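# Lower the held peg into the plate's hole

## Task

The left gripper begins holding a peg a little above a plate, near the plate's hole. Insert the peg into that hole until it sits on the hole's bottom, without forcing or wedging it hard, since excessive pushing or jamming counts as failure.

## Robot and tools

Robot: two arms, left_arm and right_arm, each with a two-finger gripper. The left one holds the peg; the right one need not move. Measured bases in the scene frame: left_arm at (-0.028, +0.278, +0.012) m, right_arm at (+0.008, -0.272, +0.028) m, both close to unrotated about z. A camera stand sits behind the arms.

Scene frame: origin at table height midway between the nominal bases, +z up, +x out over the table, +y toward the left arm. Arm names do not match image sides. end_effector_position (metres) and end_effector_quat_wxyz are reported in this frame. The reported position is the point between the finger pads, roughly 1 cm back from the tips. It may be off by a few centimetres, more so at long reach. A gripper's fingers point along its own +z and open along its own y.

execute_actions(actions, cameras): actions is a list of actions. Each action is a table of up to 15 rows, one row per 1/30 s step; a shorter table repeats its last row out to step 15. Each row is one flat list of 14 numbers in [-1, 1] covering both arms: left dx, dy, dz, rx, ry, rz, opening, then the same seven for the right arm. dx..rz are offsets, not poses. They run along scene axes from that arm's Hand target as it stood when the action began, and every row counts from that same start, not from the row before. Scale: 1.0 = 0.6 m or 180 degrees. rx, ry, rz form one rotation vector, turned about the Hand target's position. Repeating an offset moves the arm further. Opening is absolute: +1 fully open (0.093 m), -1 closed. Send 0 on all six pose numbers to leave an arm alone, but always resend the opening it should keep, because 0 is itself a command. Images come only when actions is empty or cameras names some ("all" for every one).

move(target, speed, blend, opening_speed, grip_force, blocking, cameras): drives grippers in straight lines. target is either one 14-number row laid out as above, or a list of up to 15 such rows. Every row's offsets count from the Hand targets at the move's start, not from the previous row. speed is top path speed in m/s, 0.002 to 2.9, default 0.25; turning is capped at twice that in rad/s. You may give one value or one per target. blend (m) rounds corners between listed targets; the default 0 stops at each one. opening_speed (0.2 or more, per second on the -1..+1 scale) makes the fingers change gradually. grip_force sets each finger pad's force limit in N, 10 to 50. It stays in effect until changed, and lower values close slowly. blocking=false returns after 0.5 s while the motion carries on. Total duration is capped at 10 s. Paths neither avoid obstacles nor slow down for contact. Faster motion means more lag, more overshoot and harder impacts, and a target set further past a contact presses harder. The result adds a move: line giving the ending (done, off_target, moving, held, fault) plus any limits (paced = pose clipped, held = steps withheld). done means the arm is at rest within 10 mm and 2 degrees of target; it says nothing about contact. Avoid paths that pass close to an arm's own base.

wait(seconds): lets time pass, 0 to 3600 s, without issuing commands; it returns early when a running move finishes. stop(): brakes a running move. zoom_image(camera, region=[x0,y0,x1,y1]): a closer view of the latest image, region at most 504x504 px. Cameras: cam_head_left, cam_head_right, cam_high, cam_low, cam_left_wrist, cam_right_wrist, all 672x504. read_manual returns only licence text. finished_scene(scene) ends the scene for good; the peg must stay seated with nothing holding it.

Control behaviour: each step the commanded orientation is clipped to within 40 degrees of the measured one. Hand target is the last commanded pose after that clip, and the next offsets count from it. Friction and gravity often leave the gripper short, low or tilted; small commands may do nothing or go sideways. After each move, check the position and orientation and send the remaining distance as an offset. A blocked arm keeps pushing, so to release a push, command a target back beyond where the gripper actually is.

Gripping: grip_measured runs +1 open to -1 closed. The pads meet at about -0.94, and each mm of object width adds about 0.0208 above that. To keep holding the peg, keep resending the same closing number. Releasing it needs a value well above the reading for its width; never let go of a part that is moving.

Other readings: Joint velocities "within noise" means the arm is still. Joint torques carry offsets and noise. MOTOR HOT appears at 75 °C; at 90 °C the arm folds and goes idle. Holding loads or straining toward unreachable poses heats motors.

Strategy and cautions: find the hole using the wrist and head cameras, then line the peg up above it in x and y while keeping the peg vertical. Lower slowly (about 0.02 to 0.05 m/s) in small steps. Stop once the descent stalls at the bottom, and don't push further or force it sideways; jamming counts as failure. If it binds, lift a little and re-centre. Keep the right arm clear of the left arm, and avoid hard hits, drops, the wrist cable catching on things, and any object leaving the table.

Each tool is called after "Call:" in YAML: its name, and indented under it one key for each argument.

## Session

Call:
execute_actions:
  actions: []
  cameras: ["cam_left_wrist"]

Scene clock: 0.00 s.
left_arm: end_effector_position=(+0.2160, +0.0152, +0.1417) grip_measured=-0.194 end_effector_quat_wxyz=(+0.075, +0.940, +0.331, +0.038) | right_arm: end_effector_position=(+0.3830, -0.2708, +0.4305) grip_measured=+1.000 end_effector_quat_wxyz=(+0.707, -0.001, +0.707, +0.001)
Joint positions: left_arm=[-0.797 1.744 1.485 -1.144 -0.011 1.637 0.036] | right_arm=[0 1.047 1.047 0 0 0 0.093]
Joint velocities: left_arm=[0.007 -0.012 -0.017 -0.007 -0.007 -0.037 0.005] | right_arm=[within noise]
Joint torques (N m): no reading
Motor temperatures (°C): left_arm=[33 36 35 33 32 32 34] | right_arm=[33 35 37 40 31 34 34]
Heat: left arm: 36 °C; right arm: 40 °C.
Hand target: left_arm +0.2145, +0.0160, +0.1507; +0.080, +0.940, +0.331, +0.039 | right_arm +0.3815, -0.2708, +0.4383; +0.714, -0.001, +0.701, +0.001
Tool commands: left_gripper/opening=-0.923928 right_gripper/opening=+1.0
Images, in order (width x height): cam_left_wrist 672x504.

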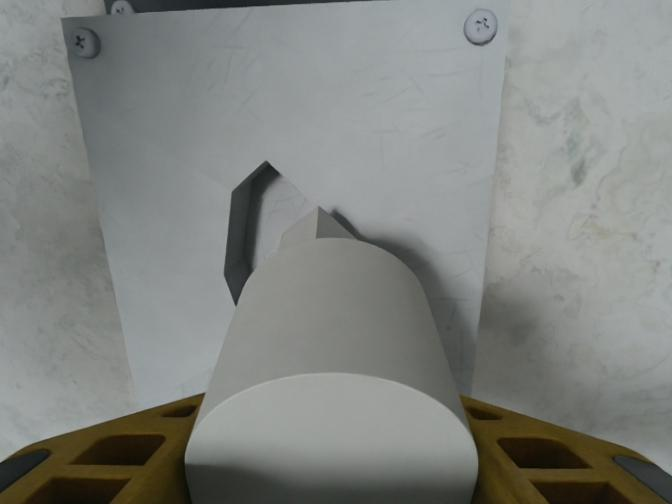

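Call:
move:
  target: [0, 0, 0, 0, 0, 0, -0.923928, -0.1525, 0.3347, -0.3805, -0.1064, 0.1103, 0.4805, 1.0]
  speed: 0.5
  cameras: ["cam_right_wrist", "cam_left_wrist"]

Call:
zoom_image:
  camera: "cam_left_wrist"
  region: [200, 130, 480, 340]

Scene clock: 61.03 s.
left_arm: end_effector_position=(+0.2160, +0.0152, +0.1417) grip_measured=-0.160 end_effector_quat_wxyz=(+0.075, +0.940, +0.331, +0.038) | right_arm: end_effector_position=(+0.2862, -0.0731, +0.2045) grip_measured=+1.000 end_effector_quat_wxyz=(-0.389, +0.576, -0.610, -0.380)
Joint positions: left_arm=[-0.797 1.744 1.485 -1.144 -0.011 1.637 0.038] | right_arm=[0.162 1.501 1.002 -0.648 -1.105 -1.086 0.093]
Joint torques (N m): left_arm=[0.14 -7.34 6.83 0.11 -0.02 -0.12] | right_arm=[0.23 -3.88 9.1 0.92 -0.53 -0.05]
Motor temperatures (°C): left_arm=[33 46 40 33 32 32 36] | right_arm=[33 36 45 46 31 34 34]
Heat: left arm: 46 °C; right arm: 46 °C.
Hand target: left_arm +0.2145, +0.0160, +0.1507; +0.080, +0.940, +0.331, +0.039 | right_arm +0.2901, -0.0700, +0.2100; -0.392, +0.583, -0.603, -0.379
Off the commanded pose: left_arm 0.009 m, 1 deg | right_arm 0.007 m, 1 deg.
move: done
Images, in order (width x height): cam_left_wrist 672x504, cam_right_wrist 672x504.

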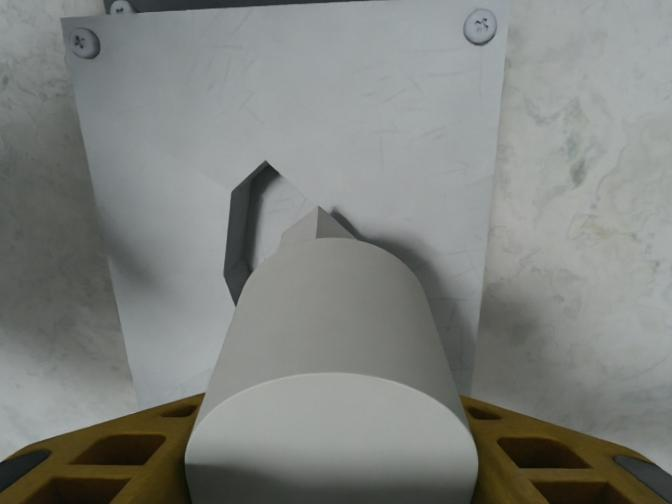

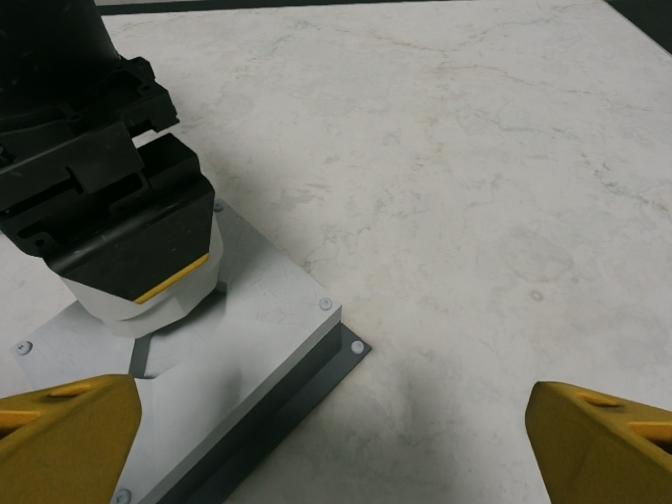

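Scaled by 1.800 from the camera's image (finer frame: 960x720).

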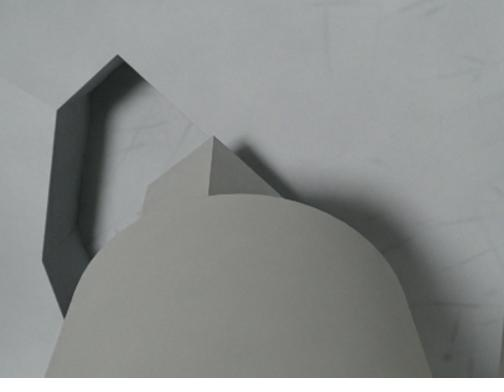

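Call:
move:
  target:
    - [0.0002, -0.06, 0.0345, 0.0862, -0.0272, -0.0161, -0.923928, 0.13, -0.25, 0.15, 0, 0, 0, 1.0]
    - [0.0058, -0.0405, -0.0222, 0.0862, -0.0272, -0.0161, -0.923928, 0.13, -0.25, 0.15, 0, 0, 0, 1.0]
  speed: [0.2, 0.1]
  cameras: ["cam_left_wrist", "cam_right_wrist"]

Call:
zoom_image:
  camera: "cam_left_wrist"
  region: [200, 130, 480, 340]

Scene clock: 152.03 s.
left_arm: end_effector_position=(+0.2169, -0.0145, +0.1246) grip_measured=-0.160 end_effector_quat_wxyz=(-0.039, +0.947, +0.299, +0.111) | right_arm: end_effector_position=(+0.3646, -0.2168, +0.2990) grip_measured=+1.000 end_effector_quat_wxyz=(+0.448, -0.536, +0.644, +0.312)
Joint positions: left_arm=[-0.946 2 1.747 -1.331 -0.236 1.552 0.038] | right_arm=[-0.29 1.819 1.75 -1.549 -1.155 -1.708 0.093]
Joint torques (N m): left_arm=[0.57 -10.8 4.9 -0.12 -0.39 0.08] | right_arm=[-0.4 -5.64 8.42 0.02 -0.46 -0.05]
Motor temperatures (°C): left_arm=[33 49 42 33 32 32 36] | right_arm=[33 37 50 41 32 34 34]
Heat: left arm: 49 °C; right arm: 50 °C.
Hand target: left_arm +0.2180, -0.0083, +0.1374; -0.032, +0.947, +0.295, +0.121 | right_arm +0.3680, -0.2199, +0.3000; +0.391, -0.583, +0.603, +0.379
Off the commanded pose: left_arm 0.014 m, 1 deg | right_arm 0.005 m, 12 deg.
joint sent to its limit (right arm) — joint 4 (wrist pitch), lower limit. The joint targets are off in orientation, not in position.
move: off_target (left_arm, right_arm)

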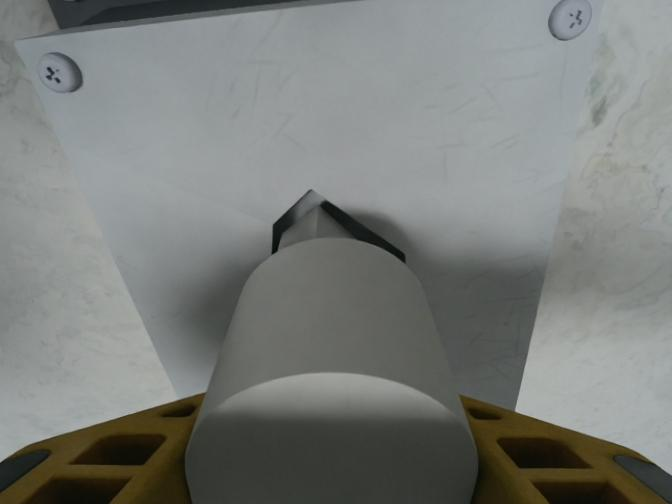

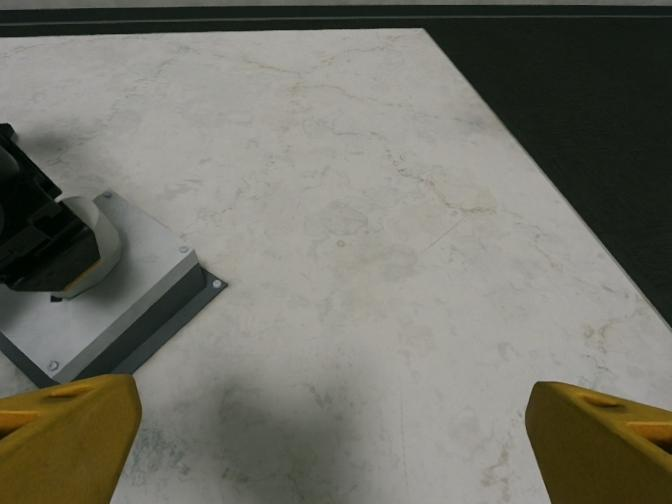

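Scaled by 1.800 from the camera's image (finer frame: 960x720).

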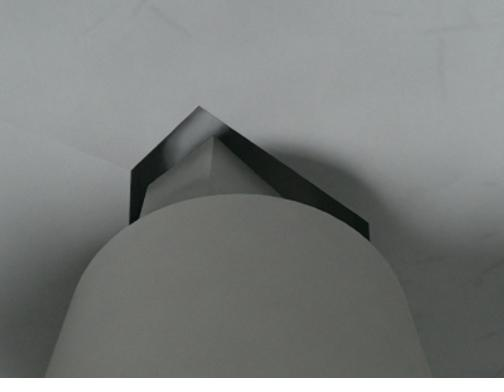

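Call:
move:
  target:
    - [-0.008, -0.0187, 0.062, 0.0003, -0.0083, 0.034, -0.923928, 0, 0, 0, 0, 0, 0, 1.0]
    - [-0.0023, 0.0008, 0.0053, 0.0003, -0.0083, 0.034, -0.923928, 0, 0, 0, 0, 0, 0, 1.0]
  speed: [0.2, 0.1]
  cameras: ["cam_left_wrist"]

Call:
zoom_image:
  camera: "cam_left_wrist"
  region: [220, 150, 440, 310]

Scene clock: 205.23 s.
left_arm: end_effector_position=(+0.2162, -0.0152, +0.1262) grip_measured=-0.160 end_effector_quat_wxyz=(-0.041, +0.928, +0.349, +0.122) | right_arm: end_effector_position=(+0.3646, -0.2168, +0.2990) grip_measured=+1.000 end_effector_quat_wxyz=(+0.448, -0.536, +0.644, +0.312)
Joint positions: left_arm=[-0.958 2.014 1.77 -1.355 -0.256 1.429 0.038] | right_arm=[-0.29 1.819 1.75 -1.549 -1.155 -1.708 0.093]
Joint torques (N m): left_arm=[0.32 -10.84 5.04 -0.23 -0.41 0.08] | right_arm=[-0.44 -5.64 8.57 0.03 -0.47 -0.07]
Motor temperatures (°C): left_arm=[33 55 38 33 32 32 37] | right_arm=[33 38 50 39 32 34 34]
Heat: left arm: 55 °C; right arm: 50 °C.
Hand target: left_arm +0.2166, -0.0079, +0.1405; -0.035, +0.929, +0.345, +0.131 | right_arm +0.3680, -0.2199, +0.3000; +0.391, -0.583, +0.603, +0.379
Off the commanded pose: left_arm 0.016 m, 1 deg | right_arm 0.005 m, 12 deg.
joint sent to its limit (right arm) — joint 4 (wrist pitch), lower limit. The joint targets are off in orientation, not in position.
move: off_target (left_arm)

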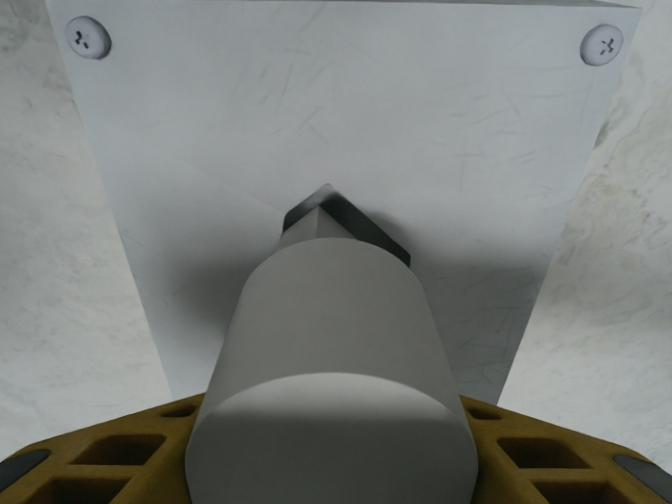

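Scaled by 2.291 from the camera's image (finer frame: 960x720).

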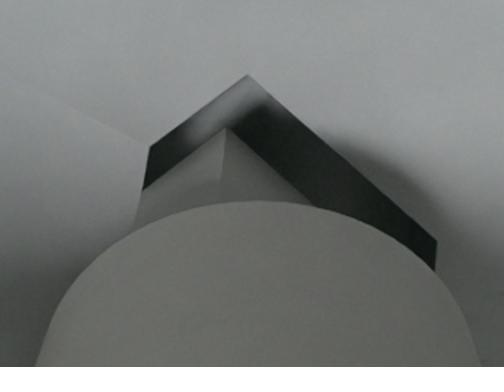

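Call:
move:
  target:
    - [-0.01433, -0.022, 0.0562, 0, 0, 0, -0.923928, 0, 0, 0, 0, 0, 0, 1.0]
    - [-0.00867, -0.0025, -0.0005, 0, 0, 0, -0.923928, 0, 0, 0, 0, 0, 0, 1.0]
  speed: [0.2, 0.1]
  cameras: ["cam_left_wrist"]

Call:
zoom_image:
  camera: "cam_left_wrist"
  region: [220, 150, 440, 310]

Scene clock: 234.63 s.
left_arm: end_effector_position=(+0.2110, -0.0169, +0.1264) grip_measured=-0.160 end_effector_quat_wxyz=(-0.041, +0.928, +0.349, +0.123) | right_arm: end_effector_position=(+0.3646, -0.2168, +0.2990) grip_measured=+1.000 end_effector_quat_wxyz=(+0.448, -0.536, +0.644, +0.312)
Joint positions: left_arm=[-0.972 2.007 1.762 -1.355 -0.257 1.415 0.038] | right_arm=[-0.29 1.819 1.75 -1.549 -1.155 -1.708 0.093]
Joint torques (N m): left_arm=[0.81 -10.86 4.77 -0.2 -0.39 0.1] | right_arm=[-0.49 -5.63 8.53 0.05 -0.46 -0.09]
Motor temperatures (°C): left_arm=[33 61 38 33 32 32 37] | right_arm=[33 38 51 38 32 34 34]
Heat: left arm: 61 °C; right arm: 51 °C.
Hand target: left_arm +0.2114, -0.0094, +0.1403; -0.035, +0.929, +0.345, +0.131 | right_arm +0.3680, -0.2199, +0.3000; +0.391, -0.583, +0.603, +0.379
Off the commanded pose: left_arm 0.016 m, 1 deg | right_arm 0.005 m, 12 deg.
joint sent to its limit (right arm) — joint 4 (wrist pitch), lower limit. The joint targets are off in orientation, not in position.
move: off_target (left_arm)

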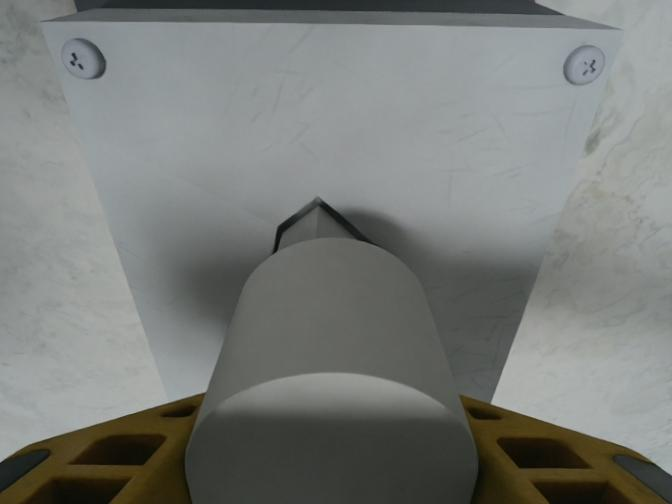

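Scaled by 2.291 from the camera's image (finer frame: 960x720).

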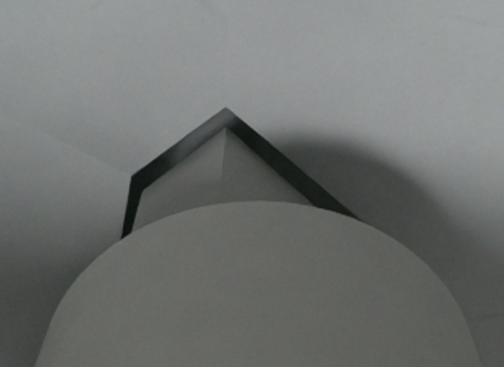

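Call:
move:
  target: [-0.0011, 0.0023, -0.0135, 0, 0, 0, -0.923928, 0, 0, 0, 0, 0, 0, 1.0]
  speed: 0.06
  cameras: ["cam_left_wrist"]

Call:
zoom_image:
  camera: "cam_left_wrist"
  region: [220, 150, 440, 310]

Scene clock: 240.70 s.
left_arm: end_effector_position=(+0.2104, -0.0152, +0.1185) grip_measured=-0.160 end_effector_quat_wxyz=(-0.041, +0.928, +0.349, +0.124) | right_arm: end_effector_position=(+0.3646, -0.2168, +0.2990) grip_measured=+1.000 end_effector_quat_wxyz=(+0.448, -0.536, +0.644, +0.312)
Joint positions: left_arm=[-0.972 2 1.72 -1.32 -0.26 1.415 0.038] | right_arm=[-0.29 1.819 1.75 -1.549 -1.155 -1.708 0.093]
Joint torques (N m): left_arm=[0.5 -10.82 4.9 -0.16 -0.38 0.09] | right_arm=[-0.51 -5.56 8.51 0.02 -0.46 -0.07]
Motor temperatures (°C): left_arm=[33 62 39 33 32 32 37] | right_arm=[33 38 51 38 32 34 34]
Heat: left arm: 62 °C; right arm: 51 °C.
Hand target: left_arm +0.2107, -0.0080, +0.1321; -0.035, +0.929, +0.345, +0.131 | right_arm +0.3680, -0.2199, +0.3000; +0.391, -0.583, +0.603, +0.379
Off the commanded pose: left_arm 0.016 m, 1 deg | right_arm 0.005 m, 12 deg.
joint sent to its limit (right arm) — joint 4 (wrist pitch), lower limit. The joint targets are off in orientation, not in position.
move: off_target (left_arm)

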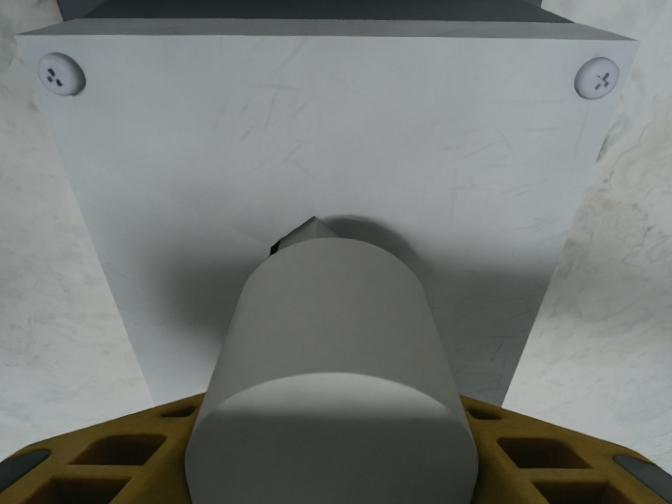

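Scaled by 2.291 from the camera's image (finer frame: 960x720).

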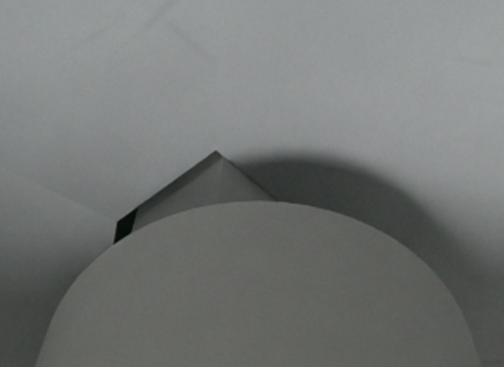

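Call:
move:
  target: [-0.0003, 0.0067, -0.0275, 0, 0, 0, -0.923928, 0, 0, 0, 0, 0, 0, 1.0]
  speed: 0.06
  cameras: ["cam_left_wrist"]

Call:
zoom_image:
  camera: "cam_left_wrist"
  region: [220, 150, 440, 310]

Scene clock: 246.03 s.
left_arm: end_effector_position=(+0.2110, -0.0123, +0.1081) grip_measured=-0.160 end_effector_quat_wxyz=(-0.033, +0.928, +0.350, +0.127) | right_arm: end_effector_position=(+0.3646, -0.2168, +0.2990) grip_measured=+1.000 end_effector_quat_wxyz=(+0.448, -0.536, +0.644, +0.312)
Joint positions: left_arm=[-0.968 1.978 1.646 -1.25 -0.262 1.421 0.038] | right_arm=[-0.29 1.819 1.75 -1.549 -1.155 -1.708 0.093]
Joint torques (N m): left_arm=[0.83 -9.99 4.03 -0.17 -0.38 0.04] | right_arm=[-0.54 -5.7 8.43 0.03 -0.45 -0.07]
Motor temperatures (°C): left_arm=[33 63 38 33 32 32 37] | right_arm=[33 38 51 38 32 34 34]
Heat: left arm: 63 °C; right arm: 51 °C.
Hand target: left_arm +0.2105, -0.0040, +0.1157; -0.035, +0.929, +0.345, +0.131 | right_arm +0.3680, -0.2199, +0.3000; +0.391, -0.583, +0.603, +0.379
Off the commanded pose: left_arm 0.011 m, 1 deg | right_arm 0.005 m, 12 deg.
joint sent to its limit (right arm) — joint 4 (wrist pitch), lower limit. The joint targets are off in orientation, not in position.
move: off_target (left_arm)

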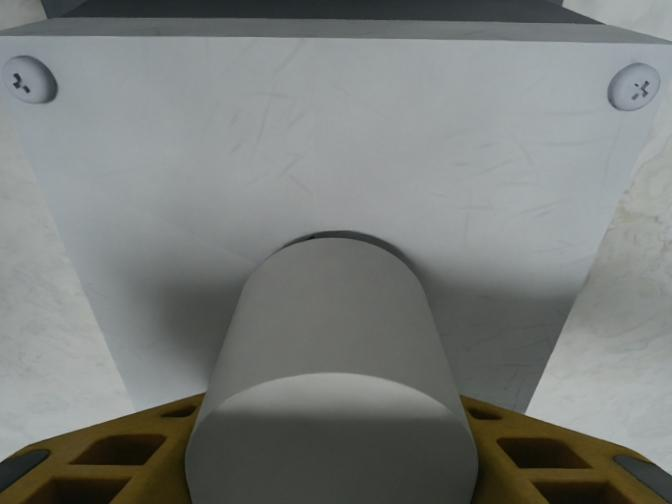

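Scaled by 2.291 from the camera's image (finer frame: 960x720).

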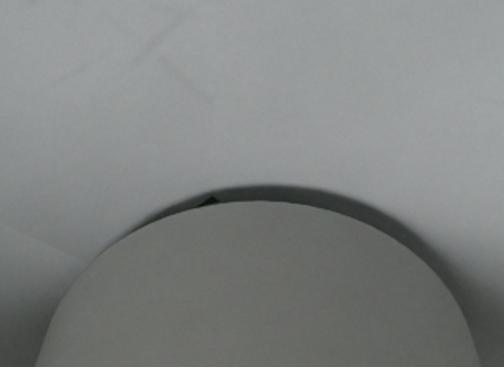

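Call:
move:
  target: [0, 0.0018, -0.0075, 0, 0, 0, -0.923928, 0, 0, 0, 0, 0, 0, 1.0]
  speed: 0.06
  cameras: ["cam_left_wrist"]

Call:
zoom_image:
  camera: "cam_left_wrist"
  region: [220, 150, 440, 310]

Scene clock: 250.63 s.
left_arm: end_effector_position=(+0.2110, -0.0118, +0.1081) grip_measured=-0.160 end_effector_quat_wxyz=(-0.028, +0.928, +0.350, +0.128) | right_arm: end_effector_position=(+0.3646, -0.2168, +0.2990) grip_measured=+1.000 end_effector_quat_wxyz=(+0.448, -0.536, +0.644, +0.312)
Joint positions: left_arm=[-0.967 1.967 1.63 -1.235 -0.263 1.423 0.038] | right_arm=[-0.29 1.819 1.75 -1.549 -1.155 -1.708 0.093]
Joint torques (N m): left_arm=[0.73 -9.28 3.74 -0.13 -0.41 0.07] | right_arm=[-0.51 -5.6 8.46 0.03 -0.45 -0.06]
Motor temperatures (°C): left_arm=[33 63 38 33 32 32 37] | right_arm=[33 38 51 38 32 34 34]
Heat: left arm: 63 °C; right arm: 51 °C.
Hand target: left_arm +0.2106, -0.0028, +0.1111; -0.035, +0.929, +0.345, +0.131 | right_arm +0.3680, -0.2199, +0.3000; +0.391, -0.583, +0.603, +0.379
Off the commanded pose: left_arm 0.009 m, 1 deg | right_arm 0.005 m, 12 deg.
joint sent to its limit (right arm) — joint 4 (wrist pitch), lower limit. The joint targets are off in orientation, not in position.
move: done

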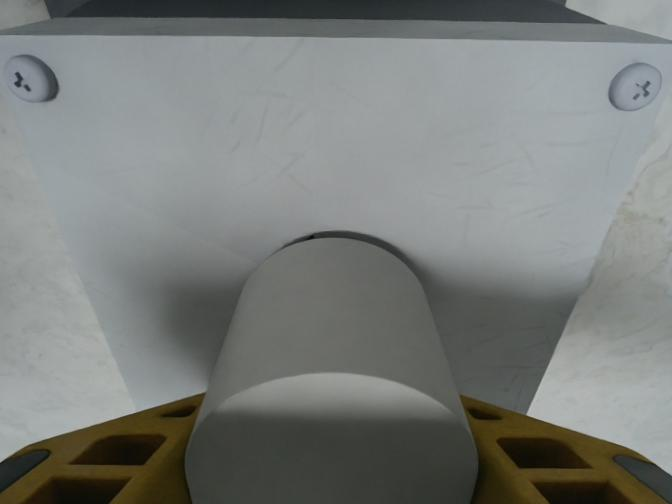

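Scaled by 2.291 from the camera's image (finer frame: 960x720).

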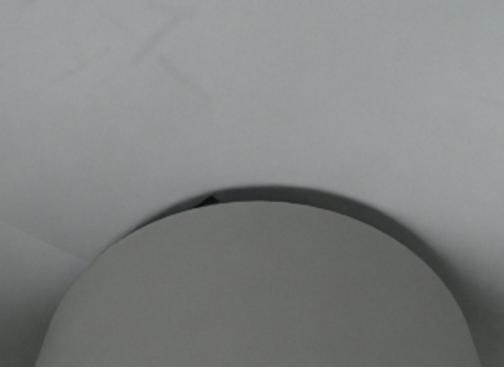

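Call:
move:
  target:
    - [0, 0, 0.0133, 0, 0, 0, -0.923928, 0, 0, 0, 0, 0, 0, 1.0]
    - [0, 0, 0.0133, 0, 0, 0, 0.6, 0, 0, 0, 0, 0, 0, 1.0]
    - [0.001, -0.0255, 0.1183, 0, 0, 0, 0.6, 0, 0, 0, 0, 0, 0, 1.0]
  speed: [0.1, 0.1, 0.2]
  cameras: ["cam_left_wrist", "cam_right_wrist"]

Scene clock: 266.97 s.
left_arm: end_effector_position=(+0.2210, -0.0325, +0.1784) grip_measured=+0.598 end_effector_quat_wxyz=(+0.004, +0.927, +0.349, +0.135) | right_arm: end_effector_position=(+0.3646, -0.2168, +0.2990) grip_measured=+1.000 end_effector_quat_wxyz=(+0.448, -0.536, +0.644, +0.312)
Joint positions: left_arm=[-0.975 2.013 1.974 -1.468 -0.264 1.423 0.074] | right_arm=[-0.29 1.819 1.75 -1.549 -1.155 -1.708 0.093]
Joint torques (N m): left_arm=[-0.58 -7.34 7.72 -0.74 -0.37 -0.16] | right_arm=[-0.49 -5.68 8.44 0.04 -0.44 -0.05]
Motor temperatures (°C): left_arm=[33 60 38 33 32 32 37] | right_arm=[33 39 51 38 32 34 34]
Heat: left arm: 60 °C; right arm: 51 °C.
Hand target: left_arm +0.2110, -0.0182, +0.1822; -0.035, +0.929, +0.345, +0.131 | right_arm +0.3680, -0.2199, +0.3000; +0.391, -0.583, +0.603, +0.379
Off the commanded pose: left_arm 0.018 m, 5 deg | right_arm 0.005 m, 12 deg.
joint sent to its limit (right arm) — joint 4 (wrist pitch), lower limit. The joint targets are off in orientation, not in position.
move: off_target (left_arm); target 2's new opening was sent with left_arm's hand 0.014 m and 1 deg from that target

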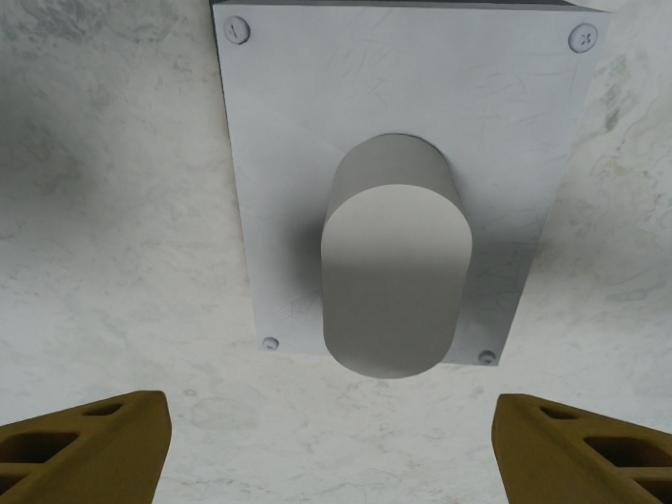

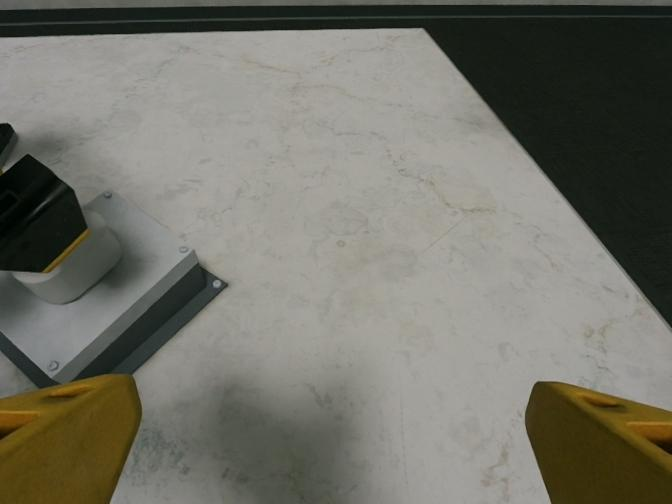

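Call:
finished_scene:
  scene: 3

The scene is finished: the task was done.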